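## Task

Move the spice jar, the glass jar and the specimen cup into the gray tray, each one standing upright.

## Robot and tools

ROBOT. Two seven-joint arms, left_arm and right_arm, each carry a vacuum cup instead of fingers. Scene frame: origin at table-top height, halfway between the two nominal bases; +x points out over the table, +z up, left_arm sits on the +y side (arm names do not match image sides). Calibrated bases: left_arm at (-0.022, +0.372, 0) m, right_arm at (-0.020, -0.272, 0) m, both almost unrotated. Every hand pose, target and offset is expressed in that arm's own base frame; the table and the fixed cameras use the scene frame. A camera stand sits behind the arms.

CUP. end_effector_position is the cup point: the middle of the rim of the unloaded cup, which points along the cup point's +z. About 3 cm behind the rim the tool widens to roughly 5 cm radius, so leave room. The rim is 31 mm wide and must sit flat on a smooth surface with no edge, hole or seam beneath it to seal. Under vacuum the cup shortens, so a held item is up to about 13 mm nearer the tool than the cup point suggests.

execute_actions(actions, cameras). actions is a list of up to 15 actions; each action is a table of 1 to 15 rows, one row per 1/30 s control step; a short table repeats its final row to fill 15 steps (0.5 s per action). A row always has 14 numbers in [-1, 1]: left dx, dy, dz, rx, ry, rz, left suction, then the same seven for the right arm. dx..rz are offsets, not poses: measured from that arm's Hand target at the start of the action (every row counts from that same start, not from the row before), along the arm's base axes, turning about the Hand target position. 1.0 equals 0.6 m or 180 degrees; rx, ry, rz form one rotation vector. Sending the same offset in a later action moves the arm further. Six zeros re-request the current Hand target. Suction: 1 = full vacuum (about 55 kPa below ambient), fractions ask for partial vacuum, 0.05 or less switches it off; it keeps its last value, so resend the previous value to leave it unchanged (0 means off). Pictures arrive only for an empty actions list or when cameras names them (["all"], a list of names, or []).

move(target, speed, blend, blocking, cameras). target is one 14-number row (same layout and scale as above) or a list of up to 15 such rows; every row is an offset from the same starting Hand targets, not from the previous row. Each cup point follows a straight line, with no avoidance of objects or the other arm, and all arms finish together; the whole move is capped at 10 s. speed: m/s, 0.002 to 0.5, default 0.25, one value or one per target; rotation is limited to twice that in rad/s and never above 0.873 rad/s. blend: corner radius in m per target (0 = stop there). blocking=false returns after about 0.5 s while the move continues. The result adds a "move:" line: done (within 3 mm and 2 degrees), off_target, moving, held or fault, plus limits=paced (pose clipped) or limits=held (steps withheld). Faster moves lag, stray and strike harder.

wait(seconds 0 to 10) lets the scene run on the last commands. stop() brakes a running move. zoom_image(camera cam_head_left or cam_head_right, region [x0, y0, x1, y1] pixels, top-left origin, at most 504 by 504) enlarges the newest image. clear_fault(arm) clears a reported torque fault. finished_scene(scene: this scene's number) ends the scene irreversibly; after ending the first scene, make no further calls in that reply.

RESULTS. Positions in metres and quat_wxyz per arm, Hand target (last command after clipping; next offsets count from it), Tool commands, suction_measured (near 0 if not sealed; part_present turns 1 at 0.50, back to 0 below 0.45), joint positions, velocities ("within noise" when still), joint torques, flange force along the tool axes ("no reading" near singular poses), motor temperatures and, for action calls, cup positions at some steps. Reported poses can be off by a few cm. A cup point often stops short of its Hand target; send the remaining distance as a new offset.

LIMITS. Each step, commanded orientation is clipped to 32 degrees from the measured one. Joint speeds top out near 1.39 or 1.22 rad/s. Joint ranges: shoulder ±2.250, elbow ±2.580, wrist pitch ±2.100 rad, others nearly unlimited. Torque fault when a sensor hits 104.5 N m (first four joints) or 51.3 N m (last three), or a joint deviates over 5 degrees; the arm stays stopped until clear_fault. Motors get hot from holding loads, outstretched poses or pushing; MOTOR HOT appears at 60 °C and at 75 °C the arm sags for 30 to 60 s or more.

CAMERAS. cam_head_left and cam_head_right, 672x504, on a shared bar high behind the arms looking down; calibration may be off by a few mm or about 2 degrees.

AVOID. The arms are stiff: aiming even a few mm into a firm surface presses hard, so approach contacts slowly and back a target off to release pressure. To set an item down, rest it on the tray, then switch suction off and lift 20 mm or more. Do not release items while they move, drop them, knock anything off the table, strike fixed objects, or let the two arms or their loads touch. If the cup seals on the table, turn suction off. Loose items may be nudged occasionally; check before finishing. Time spent thinking lets the scene keep running.

Each tool is called after "Emit:" in YAML: its name, and indented under it one key for each argument.

## Session

Emit:
execute_actions:
  actions: []

Scene clock: 0.00 s.
left_arm: end_effector_position=(+0.6836, +0.0447, +0.2859) suction_measured=0.00 part_present=0 end_effector_quat_wxyz=(+0.190, +0.172, +0.919, -0.299) | right_arm: end_effector_position=(+0.2079, +0.0161, +0.2851) suction_measured=0.01 part_present=0 end_effector_quat_wxyz=(+0.042, +0.644, +0.730, +0.226)
Joint positions: left_arm=[-0.524 0.969 0.463 0.774 0.349 1.37 -3.834] | right_arm=[-0.168 -0.437 0.263 2.431 -0.279 0.809 1.947]
Joint velocities: within noise
Joint torques (N m): no reading
Motor temperatures (°C): left_arm=[36 31 30 32 41 45 44] | right_arm=[34 35 34 32 34 43 38]
Flange force (N): no reading
Hand target: left_arm +0.6836, +0.0447, +0.2859; +0.190, +0.172, +0.919, -0.299 | right_arm +0.2079, +0.0161, +0.2851; +0.042, +0.644, +0.730, +0.226
Tool commands: left_gripper/suction=+0.0 right_gripper/suction=+0.0

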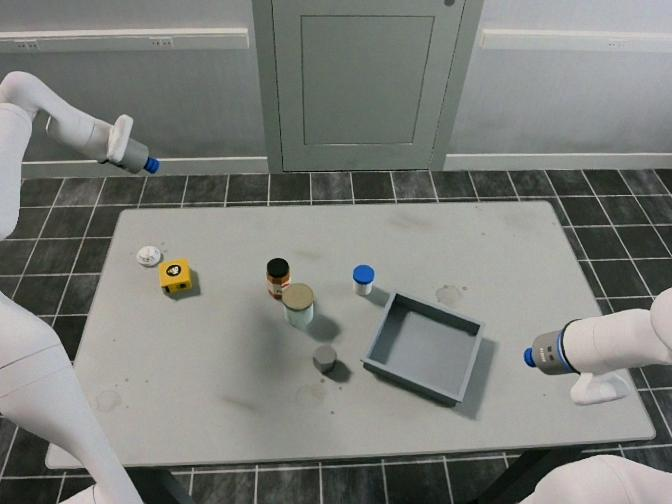

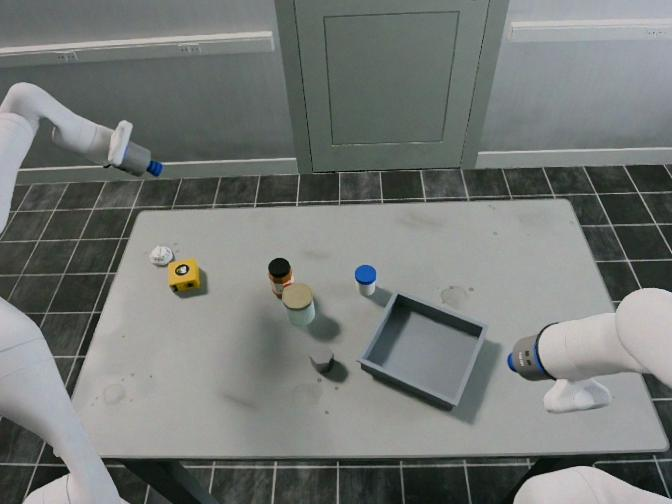

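Emit:
zoom_image:
  camera: "cam_head_left"
  region: [230, 230, 500, 420]

Emit:
zoom_image:
  camera: "cam_head_right"
  region: [230, 230, 500, 420]

Scaled by 1.867 from the camera's 672x504 image, which has a finer 960x720 frame.

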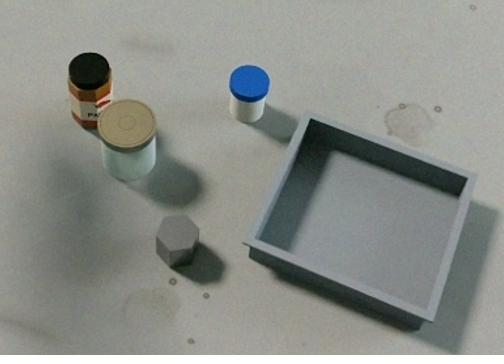

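Scaled by 1.867 from the camera's 672x504 image, which has a finer 960x720 frame.

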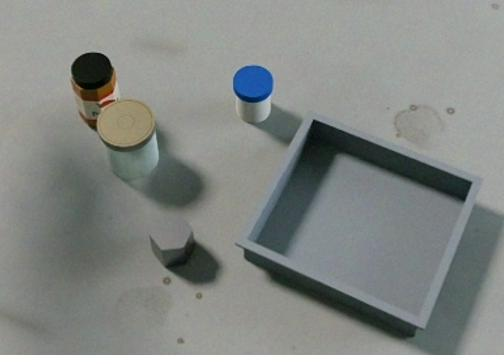

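Emit:
move:
  target: [0,0,0,0,0,0,0,0.444,0.601,-0.142,-0.0912,0.1163,0,0]
  cameras: ["all"]

Scene clock: 48.23 s.
left_arm: end_effector_position=(+0.6836, +0.0447, +0.2859) suction_measured=0.00 part_present=0 end_effector_quat_wxyz=(+0.190, +0.172, +0.919, -0.299) | right_arm: end_effector_position=(+0.4743, +0.3767, +0.1999) suction_measured=0.01 part_present=0 end_effector_quat_wxyz=(+0.000, +0.661, +0.750, -0.001)
Joint positions: left_arm=[-0.524 0.969 0.463 0.774 0.349 1.37 -3.834] | right_arm=[-0.624 0.822 -0.196 1.063 0.15 1.271 0.894]
Joint torques (N m): left_arm=[1.51 -20.43 2.34 -6.01 1.23 0.12 -0.2] | right_arm=[-0.72 -20.06 -0.6 -6.02 -0.23 -0.1 0.09]
Flange force (N): left_arm=[0.4 0.3 -2.4] | right_arm=[1.4 4.2 -1.2]
Hand target: left_arm +0.6836, +0.0447, +0.2859; +0.190, +0.172, +0.919, -0.299 | right_arm +0.4743, +0.3767, +0.1999; +0.000, +0.661, +0.750, -0.001
Off the commanded pose: left_arm 0.000 m, 0 deg | right_arm 0.000 m, 0 deg.
move: done

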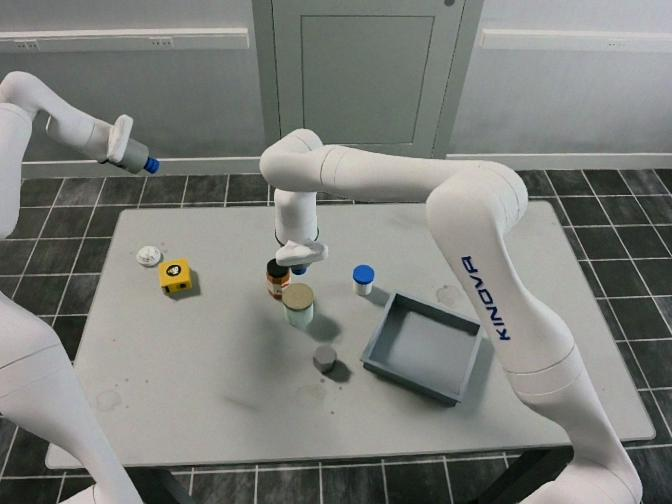

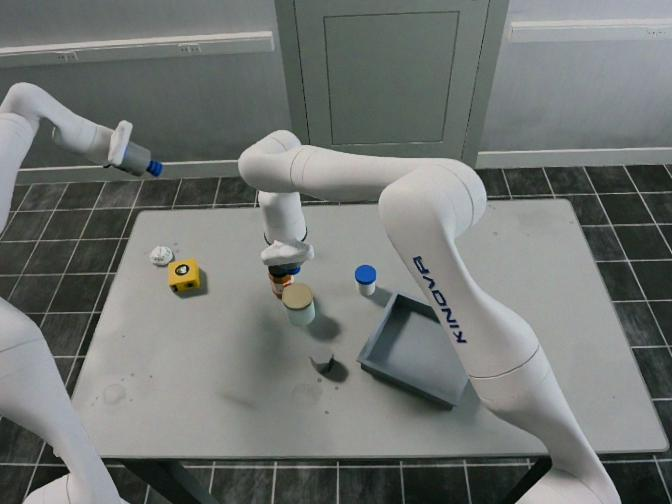

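Emit:
zoom_image:
  camera: "cam_head_left"
  region: [250, 220, 350, 320]

Emit:
zoom_image:
  camera: "cam_head_right"
  region: [250, 220, 350, 320]

Scaled by 5.040 from the camera's 672x504 image, which has a finer 960x720 frame.

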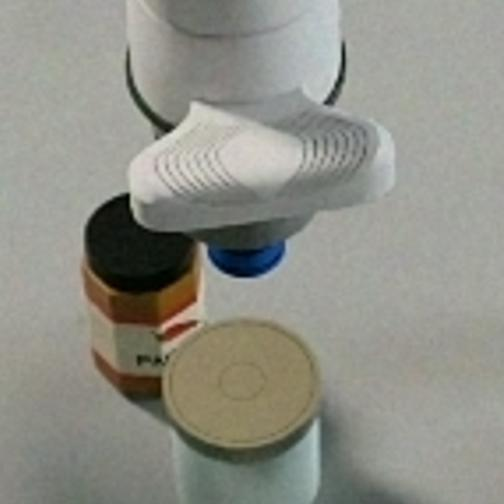

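Scaled by 5.040 from the camera's 672x504 image, which has a finer 960x720 frame.

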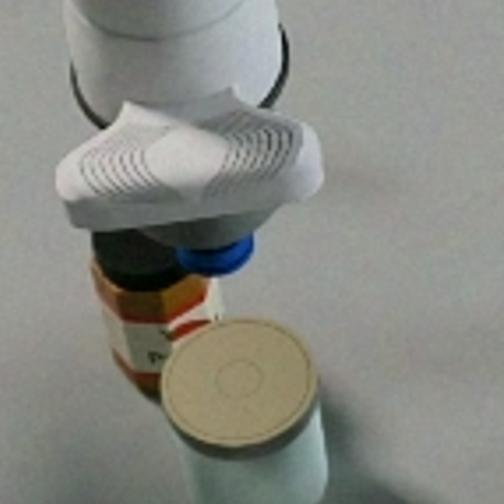

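Emit:
move:
  target: [0,0,0,0,0,0,0,0.03,0.006,-0.115,0,0,0,0]
  cameras: ["all"]

Emit:
zoom_image:
  camera: "cam_head_left"
  region: [250, 220, 350, 320]

Emit:
zoom_image:
  camera: "cam_head_right"
  region: [250, 220, 350, 320]

Scene clock: 64.83 s.
left_arm: end_effector_position=(+0.6836, +0.0447, +0.2859) suction_measured=0.00 part_present=0 end_effector_quat_wxyz=(+0.190, +0.172, +0.919, -0.299) | right_arm: end_effector_position=(+0.4923, +0.3803, +0.1310) suction_measured=0.01 part_present=0 end_effector_quat_wxyz=(+0.000, +0.661, +0.750, -0.001)
Joint positions: left_arm=[-0.524 0.969 0.463 0.774 0.349 1.37 -3.834] | right_arm=[-0.615 0.93 -0.188 1.07 0.165 1.156 0.902]
Joint torques (N m): left_arm=[1.48 -20.43 2.3 -6.01 1.17 0.11 -0.19] | right_arm=[-0.71 -21.16 -0.59 -5.88 -0.22 -0.1 0.09]
Flange force (N): left_arm=[0.4 0.3 -2.4] | right_arm=[1.1 3.9 -0.4]
Hand target: left_arm +0.6836, +0.0447, +0.2859; +0.190, +0.172, +0.919, -0.299 | right_arm +0.4923, +0.3803, +0.1309; +0.000, +0.661, +0.750, -0.001
Off the commanded pose: left_arm 0.000 m, 0 deg | right_arm 0.000 m, 0 deg.
move: done

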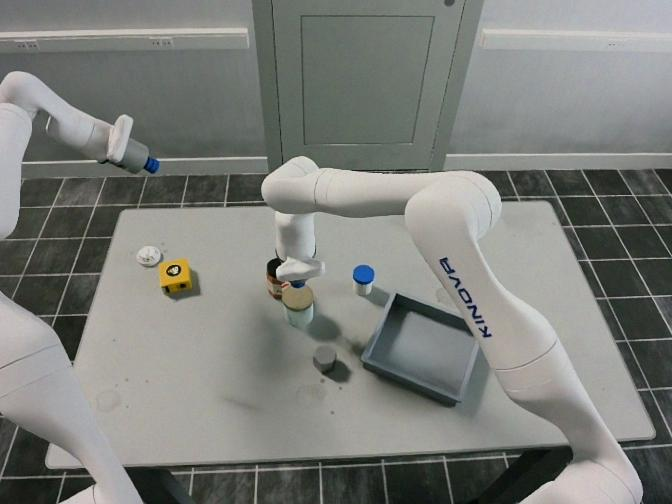

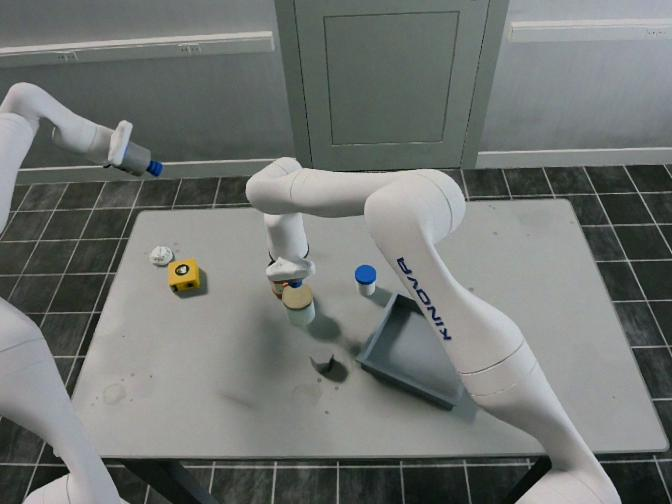

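Scaled by 5.040 from the camera's 672x504 image, which has a finer 960x720 frame.

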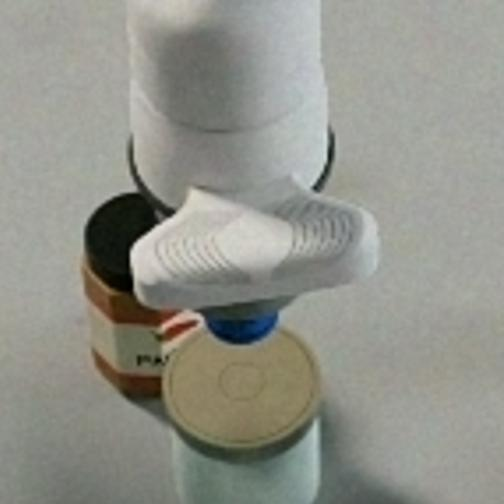

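Scaled by 5.040 from the camera's 672x504 image, which has a finer 960x720 frame.

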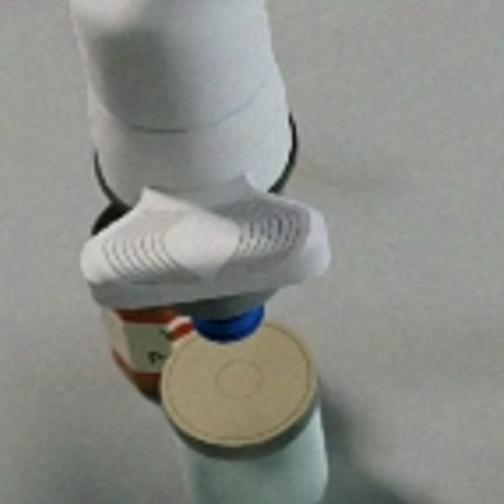

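Emit:
move:
  target:
    - [0,0,0,0,0,0,0,-0.009,0.003,-0.045,0,0,0,1]
    - [0,0,0,0,0,0,0,-0.009,0.003,-0.06,0,0,0,1]
  speed: [0.1,0.02]

Scene clock: 76.60 s.
left_arm: end_effector_position=(+0.6836, +0.0447, +0.2859) suction_measured=0.00 part_present=0 end_effector_quat_wxyz=(+0.190, +0.172, +0.919, -0.299) | right_arm: end_effector_position=(+0.4869, +0.3821, +0.0949) suction_measured=0.01 part_present=0 end_effector_quat_wxyz=(+0.000, +0.661, +0.750, -0.001)
Joint positions: left_arm=[-0.524 0.969 0.463 0.774 0.349 1.37 -3.834] | right_arm=[-0.622 0.966 -0.184 1.119 0.173 1.072 0.886]
Joint torques (N m): left_arm=[1.46 -20.42 2.31 -5.95 1.22 0.08 -0.16] | right_arm=[-0.79 -21.22 -0.65 -5.54 -0.24 -0.14 0.12]
Motor temperatures (°C): left_arm=[36 36 30 32 41 45 44] | right_arm=[34 36 34 33 34 43 38]
Flange force (N): left_arm=[-0.1 0.6 -2.6] | right_arm=[1.2 4.1 -0.3]
Hand target: left_arm +0.6836, +0.0447, +0.2859; +0.190, +0.172, +0.919, -0.299 | right_arm +0.4869, +0.3821, +0.0949; +0.000, +0.661, +0.750, -0.001
Off the commanded pose: left_arm 0.000 m, 0 deg | right_arm 0.000 m, 0 deg.
move: done

Not touching; go 2 mm steps with short stops.

Emit:
move:
  target: [0,0,0,0,0,0,0,0,0,-0.01,0,0,0,1]
  speed: 0.02

Scene clock: 82.63 s.
left_arm: end_effector_position=(+0.6836, +0.0447, +0.2859) suction_measured=0.00 part_present=0 end_effector_quat_wxyz=(+0.190, +0.172, +0.919, -0.299) | right_arm: end_effector_position=(+0.4869, +0.3821, +0.0889) suction_measured=0.01 part_present=0 end_effector_quat_wxyz=(+0.000, +0.661, +0.750, -0.001)
Joint positions: left_arm=[-0.524 0.969 0.463 0.774 0.349 1.37 -3.834] | right_arm=[-0.622 0.974 -0.183 1.123 0.174 1.06 0.885]
Joint torques (N m): left_arm=[1.48 -20.42 2.32 -6.05 1.2 0.12 -0.2] | right_arm=[-0.74 -21.3 -0.57 -5.53 -0.23 -0.15 0.1]
Flange force (N): left_arm=[0.7 0.1 -2.3] | right_arm=[1.2 4.1 -0.2]
Hand target: left_arm +0.6836, +0.0447, +0.2859; +0.190, +0.172, +0.919, -0.299 | right_arm +0.4869, +0.3821, +0.0889; +0.000, +0.661, +0.750, -0.001
Off the commanded pose: left_arm 0.000 m, 0 deg | right_arm 0.000 m, 0 deg.
move: done

Emit:
move:
  target: [0,0,0,0,0,0,0,0,0,-0.01,0,0,0,1]
  speed: 0.02
  cameras: ["all"]

Emit:
zoom_image:
  camera: "cam_head_left"
  region: [250, 220, 350, 320]

Emit:
zoom_image:
  camera: "cam_head_right"
  region: [250, 220, 350, 320]

Scene clock: 92.27 s.
left_arm: end_effector_position=(+0.6836, +0.0447, +0.2859) suction_measured=0.00 part_present=0 end_effector_quat_wxyz=(+0.190, +0.172, +0.919, -0.299) | right_arm: end_effector_position=(+0.4869, +0.3821, +0.0829) suction_measured=0.01 part_present=0 end_effector_quat_wxyz=(+0.000, +0.661, +0.750, -0.001)
Joint positions: left_arm=[-0.524 0.969 0.463 0.774 0.349 1.37 -3.834] | right_arm=[-0.622 0.982 -0.182 1.127 0.176 1.048 0.884]
Joint torques (N m): left_arm=[1.48 -20.47 2.34 -6.02 1.23 0.08 -0.19] | right_arm=[-0.71 -21.32 -0.57 -5.48 -0.21 -0.13 0.11]
Flange force (N): left_arm=[0.2 0.5 -2.5] | right_arm=[1.2 4.0 -0.2]
Hand target: left_arm +0.6836, +0.0447, +0.2859; +0.190, +0.172, +0.919, -0.299 | right_arm +0.4869, +0.3821, +0.0829; +0.000, +0.661, +0.750, -0.001
Off the commanded pose: left_arm 0.000 m, 0 deg | right_arm 0.000 m, 0 deg.
move: done

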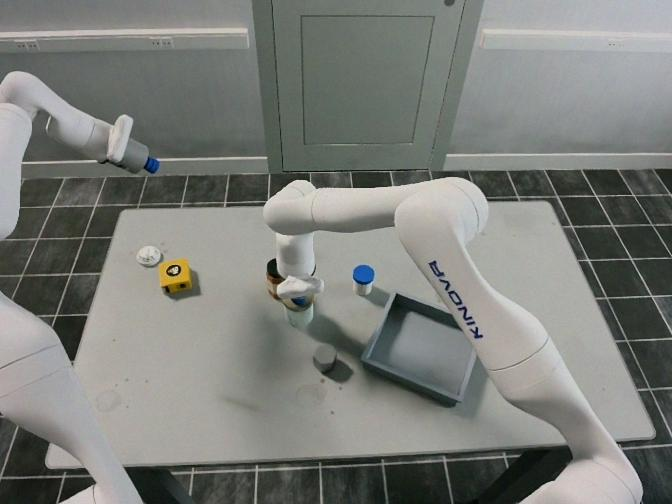

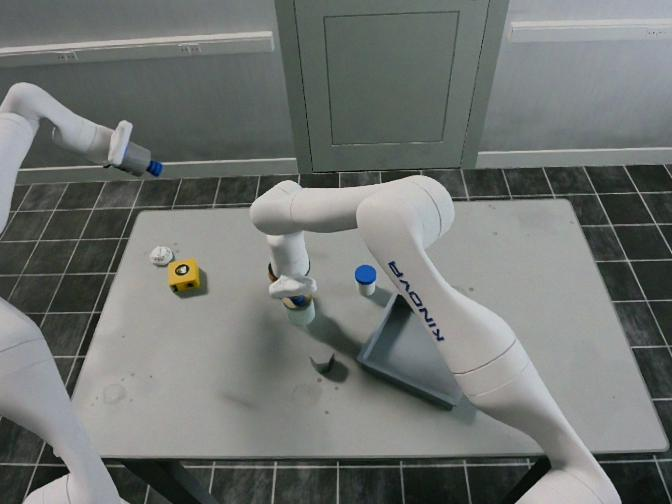

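Scaled by 5.040 from the camera's 672x504 image, which has a finer 960x720 frame.

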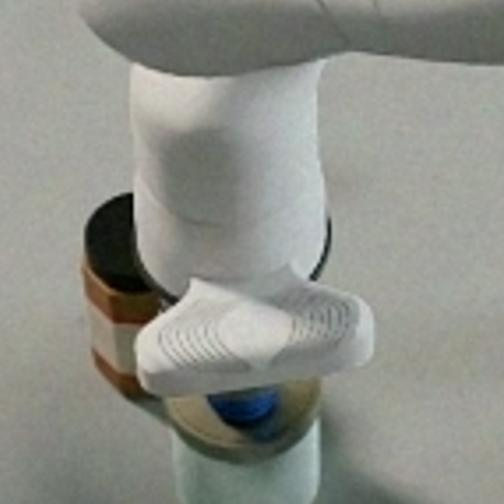

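Scaled by 5.040 from the camera's 672x504 image, which has a finer 960x720 frame.

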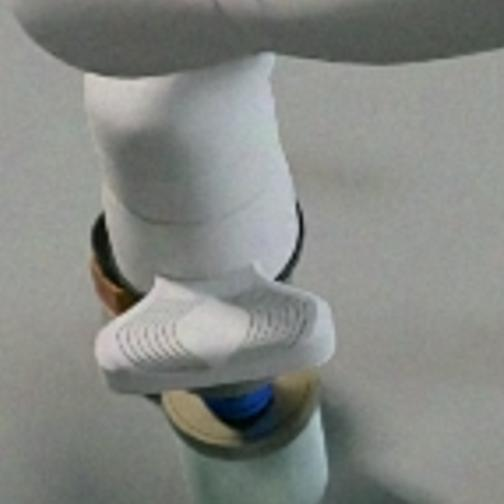

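Emit:
move:
  target:
    - [0,0,0,0,0,0,0,0.022,0,0,0,0,0,1]
    - [0,0,0,0,0,0,0,0.022,0,-0.01,0,0,0,1]
  speed: [0.05,0.02]

Scene clock: 100.07 s.
left_arm: end_effector_position=(+0.6836, +0.0447, +0.2859) suction_measured=0.00 part_present=0 end_effector_quat_wxyz=(+0.190, +0.172, +0.919, -0.299) | right_arm: end_effector_position=(+0.5001, +0.3821, +0.0769) suction_measured=0.30 part_present=0 end_effector_quat_wxyz=(+0.000, +0.661, +0.750, -0.001)
Joint positions: left_arm=[-0.524 0.969 0.463 0.774 0.349 1.37 -3.834] | right_arm=[-0.612 1.014 -0.181 1.075 0.176 1.068 0.902]
Joint torques (N m): left_arm=[1.49 -20.49 2.32 -6 1.22 0.06 -0.19] | right_arm=[-0.73 -22.71 -0.63 -5.97 -0.21 -0.11 0.11]
Flange force (N): left_arm=[0.0 0.6 -2.5] | right_arm=[1.2 4.1 1.5]
Hand target: left_arm +0.6836, +0.0447, +0.2859; +0.190, +0.172, +0.919, -0.299 | right_arm +0.5001, +0.3821, +0.0769; +0.000, +0.661, +0.750, -0.001
Off the commanded pose: left_arm 0.000 m, 0 deg | right_arm 0.000 m, 0 deg.
move: done

Sealing; contact.

Emit:
wait:
  seconds: 1

Scene clock: 102.87 s.
left_arm: end_effector_position=(+0.6836, +0.0447, +0.2859) suction_measured=0.00 part_present=0 end_effector_quat_wxyz=(+0.190, +0.172, +0.919, -0.299) | right_arm: end_effector_position=(+0.5001, +0.3821, +0.0769) suction_measured=0.99 part_present=1 end_effector_quat_wxyz=(+0.000, +0.661, +0.750, -0.001)
Joint positions: left_arm=[-0.524 0.969 0.463 0.774 0.349 1.37 -3.834] | right_arm=[-0.613 1.014 -0.181 1.075 0.176 1.068 0.902]
Joint torques (N m): left_arm=[1.45 -20.46 2.29 -6.01 1.21 0.1 -0.17] | right_arm=[-0.76 -22.68 -0.63 -5.93 -0.22 -0.08 0.12]
Flange force (N): left_arm=[0.2 0.5 -2.4] | right_arm=[1.2 4.2 1.5]
Hand target: left_arm +0.6836, +0.0447, +0.2859; +0.190, +0.172, +0.919, -0.299 | right_arm +0.5001, +0.3821, +0.0769; +0.000, +0.661, +0.750, -0.001
Tool commands: left_gripper/suction=+0.0 right_gripper/suction=+1.0
Off the commanded pose: left_arm 0.000 m, 0 deg | right_arm 0.000 m, 0 deg.
wait: 1.00 s; at rest from the start

Emit:
move:
  target:
    - [0,0,0,0,0,0,0,0,0,0.17,0,0,0,1]
    - [0,0,0,0,0,0,0,-0.163,-0.387,0.17,0,0,0,1]
  speed: [0.15,0.25]
  blend: [0.03,0]
  cameras: ["all"]

Emit:
zoom_image:
  camera: "cam_head_left"
  region: [340, 230, 500, 420]

Emit:
zoom_image:
  camera: "cam_head_right"
  region: [340, 230, 500, 420]

Scene clock: 118.20 s.
left_arm: end_effector_position=(+0.6836, +0.0447, +0.2859) suction_measured=0.00 part_present=0 end_effector_quat_wxyz=(+0.190, +0.172, +0.919, -0.299) | right_arm: end_effector_position=(+0.4023, +0.1499, +0.1789) suction_measured=1.00 part_present=1 end_effector_quat_wxyz=(+0.000, +0.661, +0.750, -0.001)
Joint positions: left_arm=[-0.524 0.969 0.463 0.774 0.349 1.37 -3.834] | right_arm=[-0.269 0.476 -0.206 1.805 0.124 0.873 1.164]
Joint torques (N m): left_arm=[1.49 -20.42 2.31 -5.98 1.2 0.09 -0.19] | right_arm=[-0.79 -14.28 -0.47 -5.28 -0.17 -0.1 0.14]
Flange force (N): left_arm=[0.1 0.5 -2.5] | right_arm=[-0.9 2.1 0.6]
Hand target: left_arm +0.6836, +0.0447, +0.2859; +0.190, +0.172, +0.919, -0.299 | right_arm +0.4023, +0.1499, +0.1789; +0.000, +0.661, +0.750, -0.001
Off the commanded pose: left_arm 0.000 m, 0 deg | right_arm 0.000 m, 0 deg.
move: done

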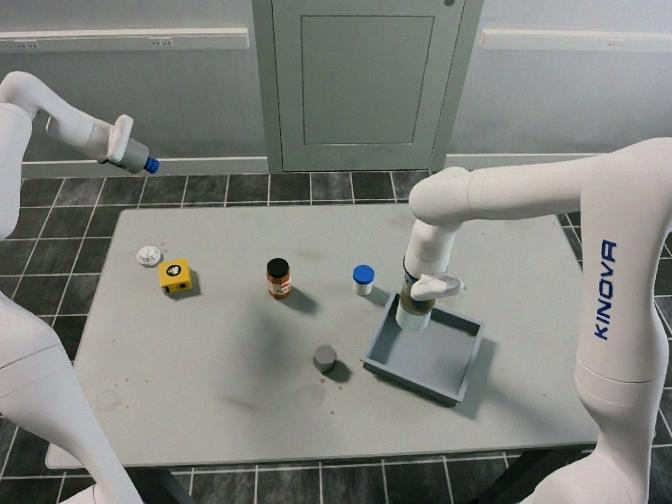

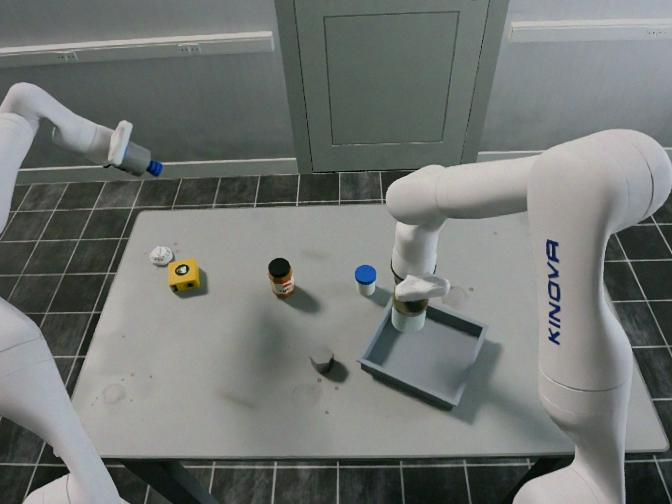

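Scaled by 2.653 from the camera's 672x504 image, which has a finer 960x720 frame.

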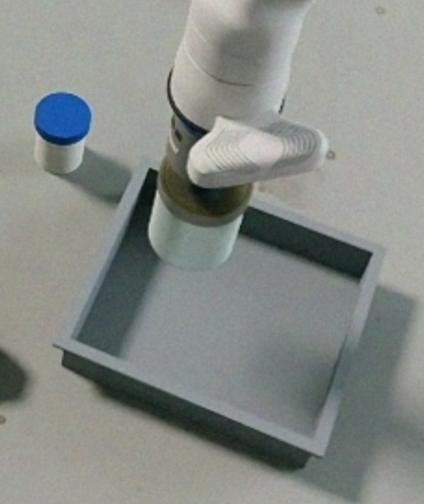

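Scaled by 2.653 from the camera's 672x504 image, which has a finer 960x720 frame.

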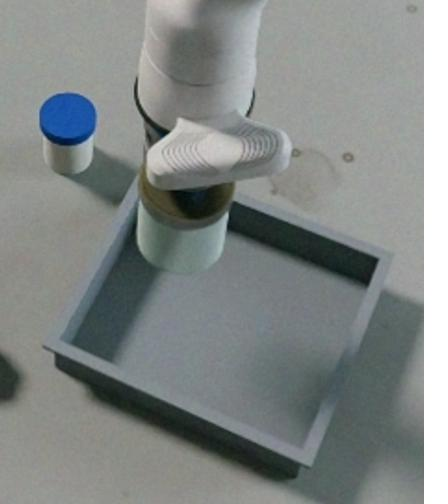

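Emit:
move:
  target:
    - [0,0,0,0,0,0,0,-0.007,-0.017,-0.04,0,0,0,1]
    - [0,0,0,0,0,0,0,-0.007,-0.017,-0.145,0,0,0,1]
  speed: [0.1,0.08]
  blend: [0.01,0]
  cameras: ["all"]

Emit:
zoom_image:
  camera: "cam_head_left"
  region: [340, 230, 500, 420]

Emit:
zoom_image:
  camera: "cam_head_right"
  region: [340, 230, 500, 420]

Scene clock: 132.83 s.
left_arm: end_effector_position=(+0.6836, +0.0447, +0.2859) suction_measured=0.00 part_present=0 end_effector_quat_wxyz=(+0.190, +0.172, +0.919, -0.299) | right_arm: end_effector_position=(+0.3981, +0.1397, +0.0919) suction_measured=0.99 part_present=1 end_effector_quat_wxyz=(+0.000, +0.661, +0.750, -0.001)
Joint positions: left_arm=[-0.524 0.969 0.463 0.774 0.349 1.37 -3.834] | right_arm=[-0.277 0.623 -0.171 1.919 0.175 0.615 1.137]
Joint torques (N m): left_arm=[1.42 -20.4 2.3 -6.09 1.22 0.09 -0.2] | right_arm=[-0.71 -15.23 -0.37 -3.71 -0.18 -0.13 0.1]
Flange force (N): left_arm=[0.7 0.0 -2.3] | right_arm=[-1.0 2.8 0.8]
Hand target: left_arm +0.6836, +0.0447, +0.2859; +0.190, +0.172, +0.919, -0.299 | right_arm +0.3981, +0.1397, +0.0919; +0.000, +0.661, +0.750, -0.001
Off the commanded pose: left_arm 0.000 m, 0 deg | right_arm 0.000 m, 0 deg.
move: done

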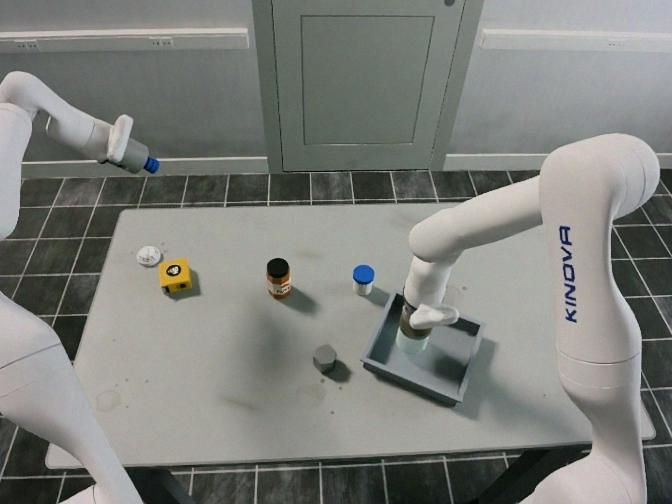

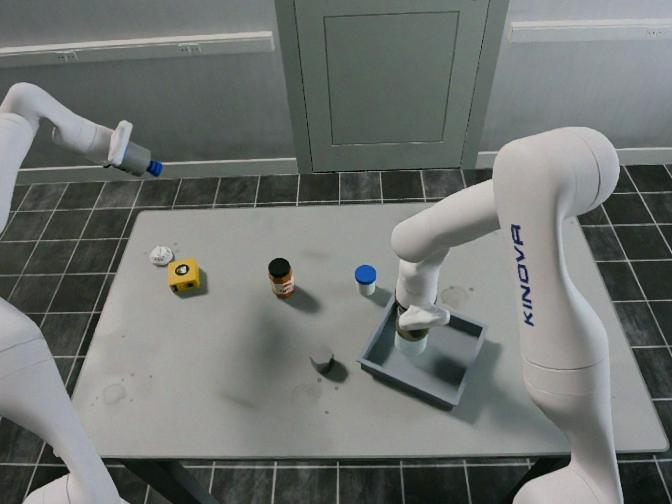

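Scaled by 2.653 from the camera's 672x504 image, which has a finer 960x720 frame.

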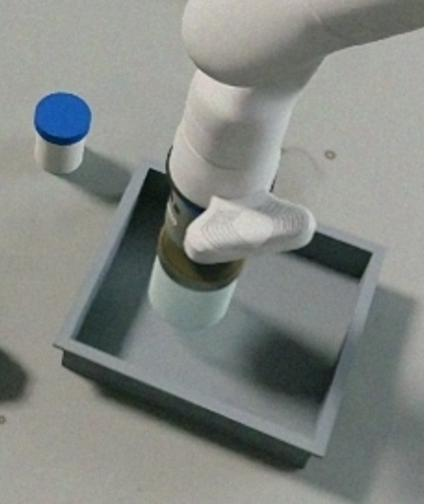

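Scaled by 2.653 from the camera's 672x504 image, which has a finer 960x720 frame.

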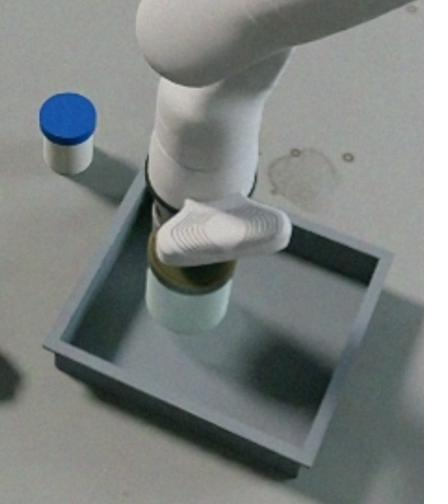

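Emit:
move:
  target: [0,0,0,0,0,0,0,0,0,-0.0134,0,0,0,1]
  speed: 0.03

Scene clock: 136.47 s.
left_arm: end_effector_position=(+0.6836, +0.0447, +0.2859) suction_measured=0.00 part_present=0 end_effector_quat_wxyz=(+0.190, +0.172, +0.919, -0.299) | right_arm: end_effector_position=(+0.3981, +0.1397, +0.0839) suction_measured=0.98 part_present=1 end_effector_quat_wxyz=(+0.000, +0.661, +0.750, -0.001)
Joint positions: left_arm=[-0.524 0.969 0.463 0.774 0.349 1.37 -3.834] | right_arm=[-0.28 0.639 -0.167 1.924 0.18 0.593 1.132]
Joint torques (N m): left_arm=[1.43 -20.48 2.3 -6.04 1.2 0.1 -0.24] | right_arm=[-0.79 -15.34 -0.33 -3.5 -0.2 -0.08 0.11]
Flange force (N): left_arm=[0.2 0.3 -2.3] | right_arm=[-1.2 3.0 0.9]
Hand target: left_arm +0.6836, +0.0447, +0.2859; +0.190, +0.172, +0.919, -0.299 | right_arm +0.3981, +0.1397, +0.0839; +0.000, +0.661, +0.750, -0.001
Off the commanded pose: left_arm 0.000 m, 0 deg | right_arm 0.000 m, 0 deg.
move: done

Emit:
move:
  target: [0,0,0,0,0,0,0,0,0,-0.01,0,0,0,1]
  speed: 0.03

Scene clock: 139.37 s.
left_arm: end_effector_position=(+0.6836, +0.0447, +0.2859) suction_measured=0.00 part_present=0 end_effector_quat_wxyz=(+0.190, +0.172, +0.919, -0.299) | right_arm: end_effector_position=(+0.3981, +0.1397, +0.0779) suction_measured=0.98 part_present=1 end_effector_quat_wxyz=(+0.000, +0.661, +0.750, -0.001)
Joint positions: left_arm=[-0.524 0.969 0.463 0.774 0.349 1.37 -3.834] | right_arm=[-0.283 0.652 -0.163 1.928 0.183 0.577 1.129]
Joint torques (N m): left_arm=[1.49 -20.4 2.35 -5.97 1.19 0.12 -0.24] | right_arm=[-0.75 -15.46 -0.47 -3.42 -0.19 -0.04 0.16]
Flange force (N): left_arm=[0.1 0.4 -2.5] | right_arm=[-1.0 2.9 1.3]
Hand target: left_arm +0.6836, +0.0447, +0.2859; +0.190, +0.172, +0.919, -0.299 | right_arm +0.3981, +0.1397, +0.0779; +0.000, +0.661, +0.750, -0.001
Off the commanded pose: left_arm 0.000 m, 0 deg | right_arm 0.000 m, 0 deg.
move: done

Emit:
move:
  target: [0,0,0,0,0,0,0,0,0,-0.0067,0,0,0,1]
  speed: 0.02

Scene clock: 149.83 s.
left_arm: end_effector_position=(+0.6836, +0.0447, +0.2859) suction_measured=0.00 part_present=0 end_effector_quat_wxyz=(+0.190, +0.172, +0.919, -0.299) | right_arm: end_effector_position=(+0.3981, +0.1397, +0.0739) suction_measured=0.99 part_present=1 end_effector_quat_wxyz=(+0.000, +0.661, +0.750, -0.001)
Joint positions: left_arm=[-0.524 0.969 0.463 0.774 0.349 1.37 -3.834] | right_arm=[-0.285 0.661 -0.161 1.93 0.186 0.566 1.127]
Joint torques (N m): left_arm=[1.45 -20.41 2.38 -6.01 1.24 0.07 -0.19] | right_arm=[-0.75 -15.42 -0.35 -3.33 -0.2 -0.09 0.09]
Flange force (N): left_arm=[0.2 0.4 -2.5] | right_arm=[-1.2 3.0 0.8]
Hand target: left_arm +0.6836, +0.0447, +0.2859; +0.190, +0.172, +0.919, -0.299 | right_arm +0.3981, +0.1397, +0.0739; +0.000, +0.661, +0.750, -0.001
Off the commanded pose: left_arm 0.000 m, 0 deg | right_arm 0.000 m, 0 deg.
move: done

Emit:
move:
  target: [0,0,0,0,0,0,0,0,0,-0.0067,0,0,0,1]
  speed: 0.02

Emit:
move:
  target: [0,0,0,0,0,0,0,0,0,-0.0034,0,0,0,1]
  speed: 0.02
  cameras: ["all"]

Emit:
zoom_image:
  camera: "cam_head_left"
  region: [340, 230, 500, 420]

Scene clock: 159.33 s.
left_arm: end_effector_position=(+0.6836, +0.0447, +0.2859) suction_measured=0.00 part_present=0 end_effector_quat_wxyz=(+0.190, +0.172, +0.919, -0.299) | right_arm: end_effector_position=(+0.3981, +0.1397, +0.0698) suction_measured=0.99 part_present=1 end_effector_quat_wxyz=(+0.000, +0.661, +0.750, -0.001)
Joint positions: left_arm=[-0.524 0.969 0.463 0.774 0.349 1.37 -3.834] | right_arm=[-0.287 0.669 -0.158 1.932 0.188 0.555 1.125]
Joint torques (N m): left_arm=[1.4 -20.52 2.31 -6.07 1.23 0.05 -0.19] | right_arm=[-0.71 -15.52 -0.37 -3.24 -0.17 -0.13 0.1]
Flange force (N): left_arm=[0.2 0.4 -2.3] | right_arm=[-1.0 3.1 0.9]
Hand target: left_arm +0.6836, +0.0447, +0.2859; +0.190, +0.172, +0.919, -0.299 | right_arm +0.3981, +0.1397, +0.0698; +0.000, +0.661, +0.750, -0.001
Off the commanded pose: left_arm 0.000 m, 0 deg | right_arm 0.000 m, 0 deg.
move: done

Scene clock: 160.03 s.
left_arm: end_effector_position=(+0.6836, +0.0447, +0.2859) suction_measured=0.00 part_present=0 end_effector_quat_wxyz=(+0.190, +0.172, +0.919, -0.299) | right_arm: end_effector_position=(+0.3981, +0.1397, +0.0678) suction_measured=0.99 part_present=1 end_effector_quat_wxyz=(+0.000, +0.661, +0.750, -0.001)
Joint positions: left_arm=[-0.524 0.969 0.463 0.774 0.349 1.37 -3.834] | right_arm=[-0.288 0.674 -0.157 1.933 0.189 0.55 1.124]
Joint torques (N m): left_arm=[1.46 -20.5 2.33 -5.99 1.21 0.07 -0.2] | right_arm=[-0.77 -15.56 -0.34 -3.26 -0.2 -0.12 0.11]
Flange force (N): left_arm=[-0.1 0.6 -2.5] | right_arm=[-1.2 3.0 0.9]
Hand target: left_arm +0.6836, +0.0447, +0.2859; +0.190, +0.172, +0.919, -0.299 | right_arm +0.3981, +0.1397, +0.0678; +0.000, +0.661, +0.750, -0.001
Off the commanded pose: left_arm 0.000 m, 0 deg | right_arm 0.000 m, 0 deg.
move: done

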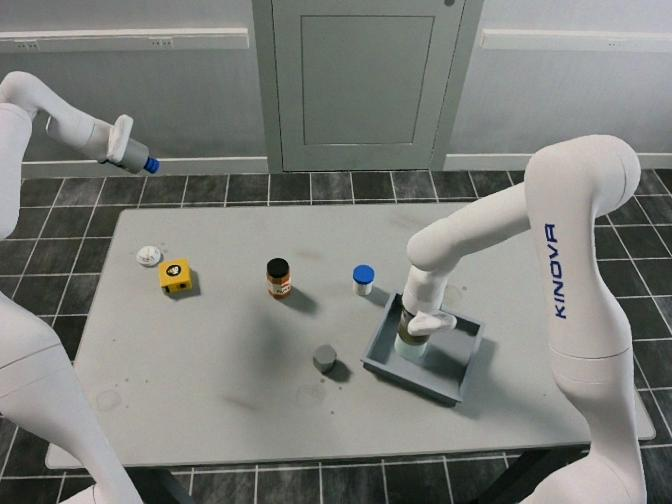

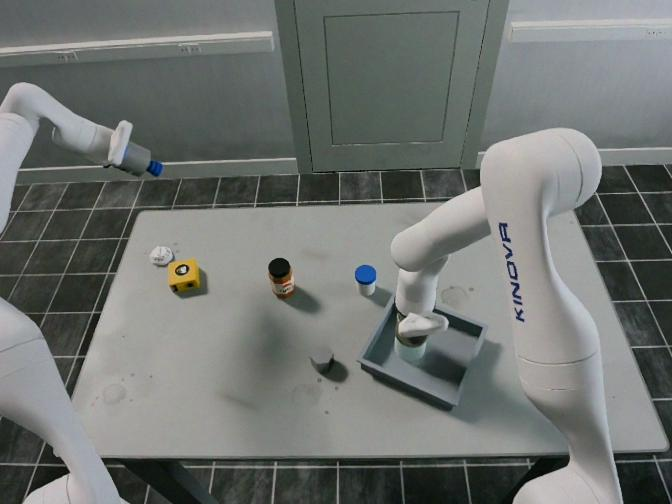

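Scaled by 2.653 from the camera's 672x504 image, which has a finer 960x720 frame.

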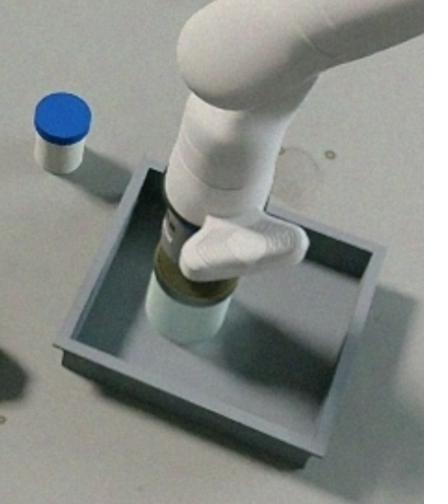

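Emit:
move:
  target: [0,0,0,0,0,0,0,0,0,-0.005,0,0,0,1]
  speed: 0.02

Emit:
move:
  target: [0,0,0,0,0,0,0,0,0,-0.005,0,0,0,1]
  speed: 0.02

Scene clock: 168.00 s.
left_arm: end_effector_position=(+0.6836, +0.0447, +0.2859) suction_measured=0.00 part_present=0 end_effector_quat_wxyz=(+0.190, +0.172, +0.919, -0.299) | right_arm: end_effector_position=(+0.3982, +0.1397, +0.0649) suction_measured=1.00 part_present=1 end_effector_quat_wxyz=(+0.000, +0.661, +0.750, +0.000)
Joint positions: left_arm=[-0.524 0.969 0.463 0.774 0.349 1.37 -3.834] | right_arm=[-0.289 0.68 -0.155 1.934 0.191 0.542 1.122]
Joint torques (N m): left_arm=[1.45 -20.41 2.31 -6 1.16 0.12 -0.19] | right_arm=[-1.3 13.71 0.57 1.02 0.13 -4.01 0.09]
Motor temperatures (°C): left_arm=[36 41 30 32 41 45 44] | right_arm=[34 38 34 32 34 43 38]
Flange force (N): left_arm=[0.3 0.3 -2.4] | right_arm=[-5.6 -11.4 -75.8]
Hand target: left_arm +0.6836, +0.0447, +0.2859; +0.190, +0.172, +0.919, -0.299 | right_arm +0.3981, +0.1397, +0.0648; +0.000, +0.661, +0.750, -0.001
Off the commanded pose: left_arm 0.000 m, 0 deg | right_arm 0.000 m, 0 deg.
move: done

Scene clock: 168.70 s.
left_arm: end_effector_position=(+0.6836, +0.0447, +0.2859) suction_measured=0.00 part_present=0 end_effector_quat_wxyz=(+0.190, +0.172, +0.919, -0.299) | right_arm: end_effector_position=(+0.3983, +0.1397, +0.0621) suction_measured=0.96 part_present=1 end_effector_quat_wxyz=(+0.000, +0.661, +0.750, +0.000)
Joint positions: left_arm=[-0.524 0.969 0.463 0.774 0.349 1.37 -3.834] | right_arm=[-0.29 0.686 -0.153 1.936 0.193 0.534 1.121]
Joint torques (N m): left_arm=[1.47 -20.45 2.35 -6.03 1.24 0.09 -0.2] | right_arm=[-1.74 52.35 2.35 7.7 0.45 -8.34 0.09]
Flange force (N): left_arm=[0.3 0.4 -2.4] | right_arm=[-10.3 -27.4 -176.0]
Hand target: left_arm +0.6836, +0.0447, +0.2859; +0.190, +0.172, +0.919, -0.299 | right_arm +0.3981, +0.1397, +0.0618; +0.000, +0.661, +0.750, -0.001
Off the commanded pose: left_arm 0.000 m, 0 deg | right_arm 0.000 m, 0 deg.
move: done

Emit:
move:
  target: [0,0,0,0,0,0,0,0,0,0.0078,0,0,0,1]
  speed: 0.03

Emit:
move:
  target: [0,0,0,0,0,0,0,0,0,0,0,0,0,0]

Emit:
wait:
  seconds: 1

Scene clock: 173.43 s.
left_arm: end_effector_position=(+0.6836, +0.0447, +0.2859) suction_measured=0.00 part_present=0 end_effector_quat_wxyz=(+0.190, +0.172, +0.919, -0.299) | right_arm: end_effector_position=(+0.3980, +0.1397, +0.0663) suction_measured=0.96 part_present=1 end_effector_quat_wxyz=(+0.000, +0.661, +0.750, -0.001)
Joint positions: left_arm=[-0.524 0.969 0.463 0.774 0.349 1.37 -3.834] | right_arm=[-0.288 0.677 -0.156 1.934 0.19 0.546 1.124]
Joint torques (N m): left_arm=[1.36 -20.46 2.33 -5.98 1.19 0.09 -0.18] | right_arm=[-1.03 -4.17 -0.03 -1.03 -0.07 -1.39 0.09]
Flange force (N): left_arm=[-0.2 0.6 -2.4] | right_arm=[-2.8 -1.3 -28.5]
Hand target: left_arm +0.6836, +0.0447, +0.2859; +0.190, +0.172, +0.919, -0.299 | right_arm +0.3981, +0.1397, +0.0665; +0.000, +0.661, +0.750, -0.001
Off the commanded pose: left_arm 0.000 m, 0 deg | right_arm 0.000 m, 0 deg.
move: done

Scene clock: 173.93 s.
left_arm: end_effector_position=(+0.6836, +0.0447, +0.2859) suction_measured=0.00 part_present=0 end_effector_quat_wxyz=(+0.190, +0.172, +0.919, -0.299) | right_arm: end_effector_position=(+0.3981, +0.1397, +0.0665) suction_measured=0.01 part_present=0 end_effector_quat_wxyz=(+0.000, +0.661, +0.750, -0.001)
Joint positions: left_arm=[-0.524 0.969 0.463 0.774 0.349 1.37 -3.834] | right_arm=[-0.288 0.676 -0.156 1.934 0.19 0.546 1.124]
Joint torques (N m): left_arm=[1.46 -20.41 2.31 -6 1.2 0.1 -0.22] | right_arm=[-1 -3.33 0 -1.41 -0.09 -1.75 0.13]
Flange force (N): left_arm=[0.2 0.3 -2.4] | right_arm=[-3.0 -3.0 -31.1]
Hand target: left_arm +0.6836, +0.0447, +0.2859; +0.190, +0.172, +0.919, -0.299 | right_arm +0.3981, +0.1397, +0.0665; +0.000, +0.661, +0.750, -0.001
Off the commanded pose: left_arm 0.000 m, 0 deg | right_arm 0.000 m, 0 deg.
move: done

Scene clock: 174.93 s.
left_arm: end_effector_position=(+0.6836, +0.0447, +0.2859) suction_measured=0.00 part_present=0 end_effector_quat_wxyz=(+0.190, +0.172, +0.919, -0.299) | right_arm: end_effector_position=(+0.3981, +0.1397, +0.0665) suction_measured=0.01 part_present=0 end_effector_quat_wxyz=(+0.000, +0.661, +0.750, -0.001)
Joint positions: left_arm=[-0.524 0.969 0.463 0.774 0.349 1.37 -3.834] | right_arm=[-0.288 0.676 -0.156 1.934 0.19 0.546 1.124]
Joint torques (N m): left_arm=[1.45 -20.45 2.29 -6.01 1.23 0.06 -0.21] | right_arm=[-1.03 -3.3 0.07 -1.45 -0.1 -1.72 0.09]
Flange force (N): left_arm=[0.1 0.5 -2.5] | right_arm=[-3.2 -3.2 -31.1]
Hand target: left_arm +0.6836, +0.0447, +0.2859; +0.190, +0.172, +0.919, -0.299 | right_arm +0.3981, +0.1397, +0.0665; +0.000, +0.661, +0.750, -0.001
Tool commands: left_gripper/suction=+0.0 right_gripper/suction=+0.0
Off the commanded pose: left_arm 0.000 m, 0 deg | right_arm 0.000 m, 0 deg.
wait: 1.00 s; at rest by 0.17 s

Emit:
move:
  target:
    - [0,0,0,0,0,0,0,0,0,0.05,0,0,0,0]
    - [0,0,0,0,0,0,0,0,0,0.18,0,0,0,0]
    - [0,0,0,0,0,0,0,0.257,0.152,0.1,0,0,0,0]
  speed: [0.05,0.2,0.25]
  blend: [0.01,0.03,0]
  cameras: ["all"]

Emit:
zoom_image:
  camera: "cam_head_left"
  region: [310, 200, 500, 410]

Emit:
zoom_image:
  camera: "cam_head_right"
  region: [310, 200, 500, 410]

Scene clock: 185.07 s.
left_arm: end_effector_position=(+0.6836, +0.0447, +0.2859) suction_measured=0.00 part_present=0 end_effector_quat_wxyz=(+0.190, +0.172, +0.919, -0.299) | right_arm: end_effector_position=(+0.5523, +0.2309, +0.1265) suction_measured=0.01 part_present=0 end_effector_quat_wxyz=(+0.000, +0.661, +0.750, -0.001)
Joint positions: left_arm=[-0.524 0.969 0.463 0.774 0.349 1.37 -3.834] | right_arm=[-0.353 0.88 -0.174 1.194 0.153 1.081 1.16]
Joint torques (N m): left_arm=[1.47 -20.52 2.38 -6.04 1.22 0.09 -0.22] | right_arm=[-0.74 -20.29 -0.52 -5.69 -0.19 -0.12 0.1]
Flange force (N): left_arm=[0.2 0.5 -2.3] | right_arm=[-0.2 3.5 -0.4]
Hand target: left_arm +0.6836, +0.0447, +0.2859; +0.190, +0.172, +0.919, -0.299 | right_arm +0.5523, +0.2309, +0.1265; +0.000, +0.661, +0.750, -0.001
Off the commanded pose: left_arm 0.000 m, 0 deg | right_arm 0.000 m, 0 deg.
move: done

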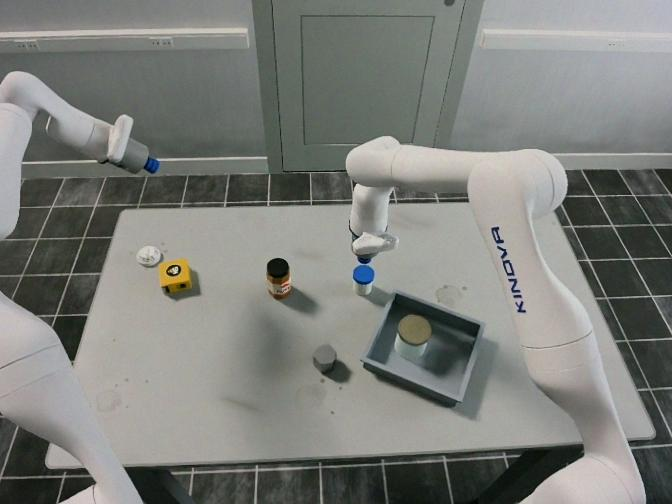

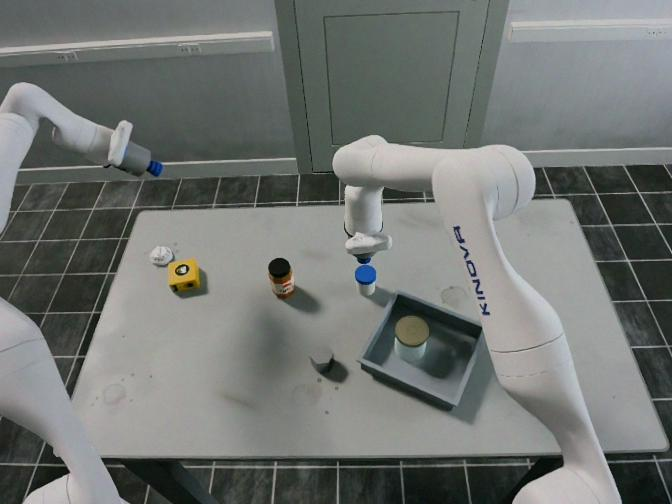

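Scaled by 2.400 from the camera's 672x504 image, which has a finer 960x720 frame.

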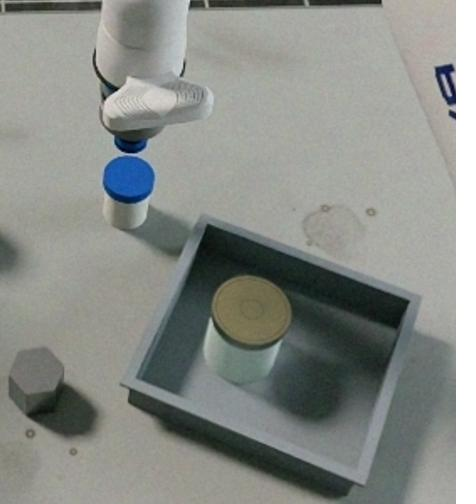

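Scaled by 2.400 from the camera's 672x504 image, which has a finer 960x720 frame.

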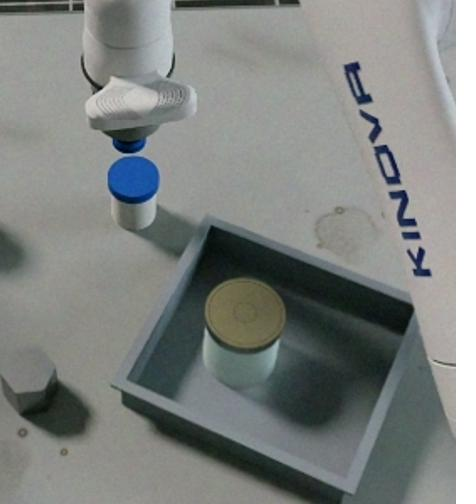

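Emit:
move:
  target:
    - [0,0,0,0,0,0,0,0.005,-0.006,-0.07,0,0,0,1]
    - [0,0,0,0,0,0,0,0.005,-0.006,-0.085,0,0,0,1]
  speed: [0.1,0.02]

Emit:
wait:
  seconds: 0.5

Scene clock: 193.83 s.
left_arm: end_effector_position=(+0.6836, +0.0447, +0.2859) suction_measured=0.00 part_present=0 end_effector_quat_wxyz=(+0.190, +0.172, +0.919, -0.299) | right_arm: end_effector_position=(+0.5553, +0.2273, +0.0755) suction_measured=0.01 part_present=0 end_effector_quat_wxyz=(+0.000, +0.661, +0.750, -0.001)
Joint positions: left_arm=[-0.524 0.969 0.463 0.774 0.349 1.37 -3.834] | right_arm=[-0.348 0.951 -0.167 1.226 0.165 0.979 1.158]
Joint torques (N m): left_arm=[1.51 -20.48 2.34 -5.96 1.2 0.1 -0.21] | right_arm=[-0.75 -20.63 -0.54 -5.15 -0.2 -0.14 0.05]
Flange force (N): left_arm=[-0.1 0.7 -2.5] | right_arm=[-0.1 4.2 -0.3]
Hand target: left_arm +0.6836, +0.0447, +0.2859; +0.190, +0.172, +0.919, -0.299 | right_arm +0.5553, +0.2273, +0.0755; +0.000, +0.661, +0.750, -0.001
Off the commanded pose: left_arm 0.000 m, 0 deg | right_arm 0.000 m, 0 deg.
move: done

Scene clock: 194.33 s.
left_arm: end_effector_position=(+0.6836, +0.0447, +0.2859) suction_measured=0.00 part_present=0 end_effector_quat_wxyz=(+0.190, +0.172, +0.919, -0.299) | right_arm: end_effector_position=(+0.5553, +0.2273, +0.0755) suction_measured=0.01 part_present=0 end_effector_quat_wxyz=(+0.000, +0.661, +0.750, -0.001)
Joint positions: left_arm=[-0.524 0.969 0.463 0.774 0.349 1.37 -3.834] | right_arm=[-0.348 0.951 -0.167 1.226 0.165 0.979 1.158]
Joint torques (N m): left_arm=[1.44 -20.44 2.35 -6.04 1.19 0.08 -0.22] | right_arm=[-0.81 -20.72 -0.58 -5.25 -0.18 -0.06 0.14]
Flange force (N): left_arm=[0.3 0.3 -2.4] | right_arm=[-0.2 3.6 0.0]
Hand target: left_arm +0.6836, +0.0447, +0.2859; +0.190, +0.172, +0.919, -0.299 | right_arm +0.5553, +0.2273, +0.0755; +0.000, +0.661, +0.750, -0.001
Tool commands: left_gripper/suction=+0.0 right_gripper/suction=+1.0
Off the commanded pose: left_arm 0.000 m, 0 deg | right_arm 0.000 m, 0 deg.
wait: 0.50 s; at rest by 0.17 s


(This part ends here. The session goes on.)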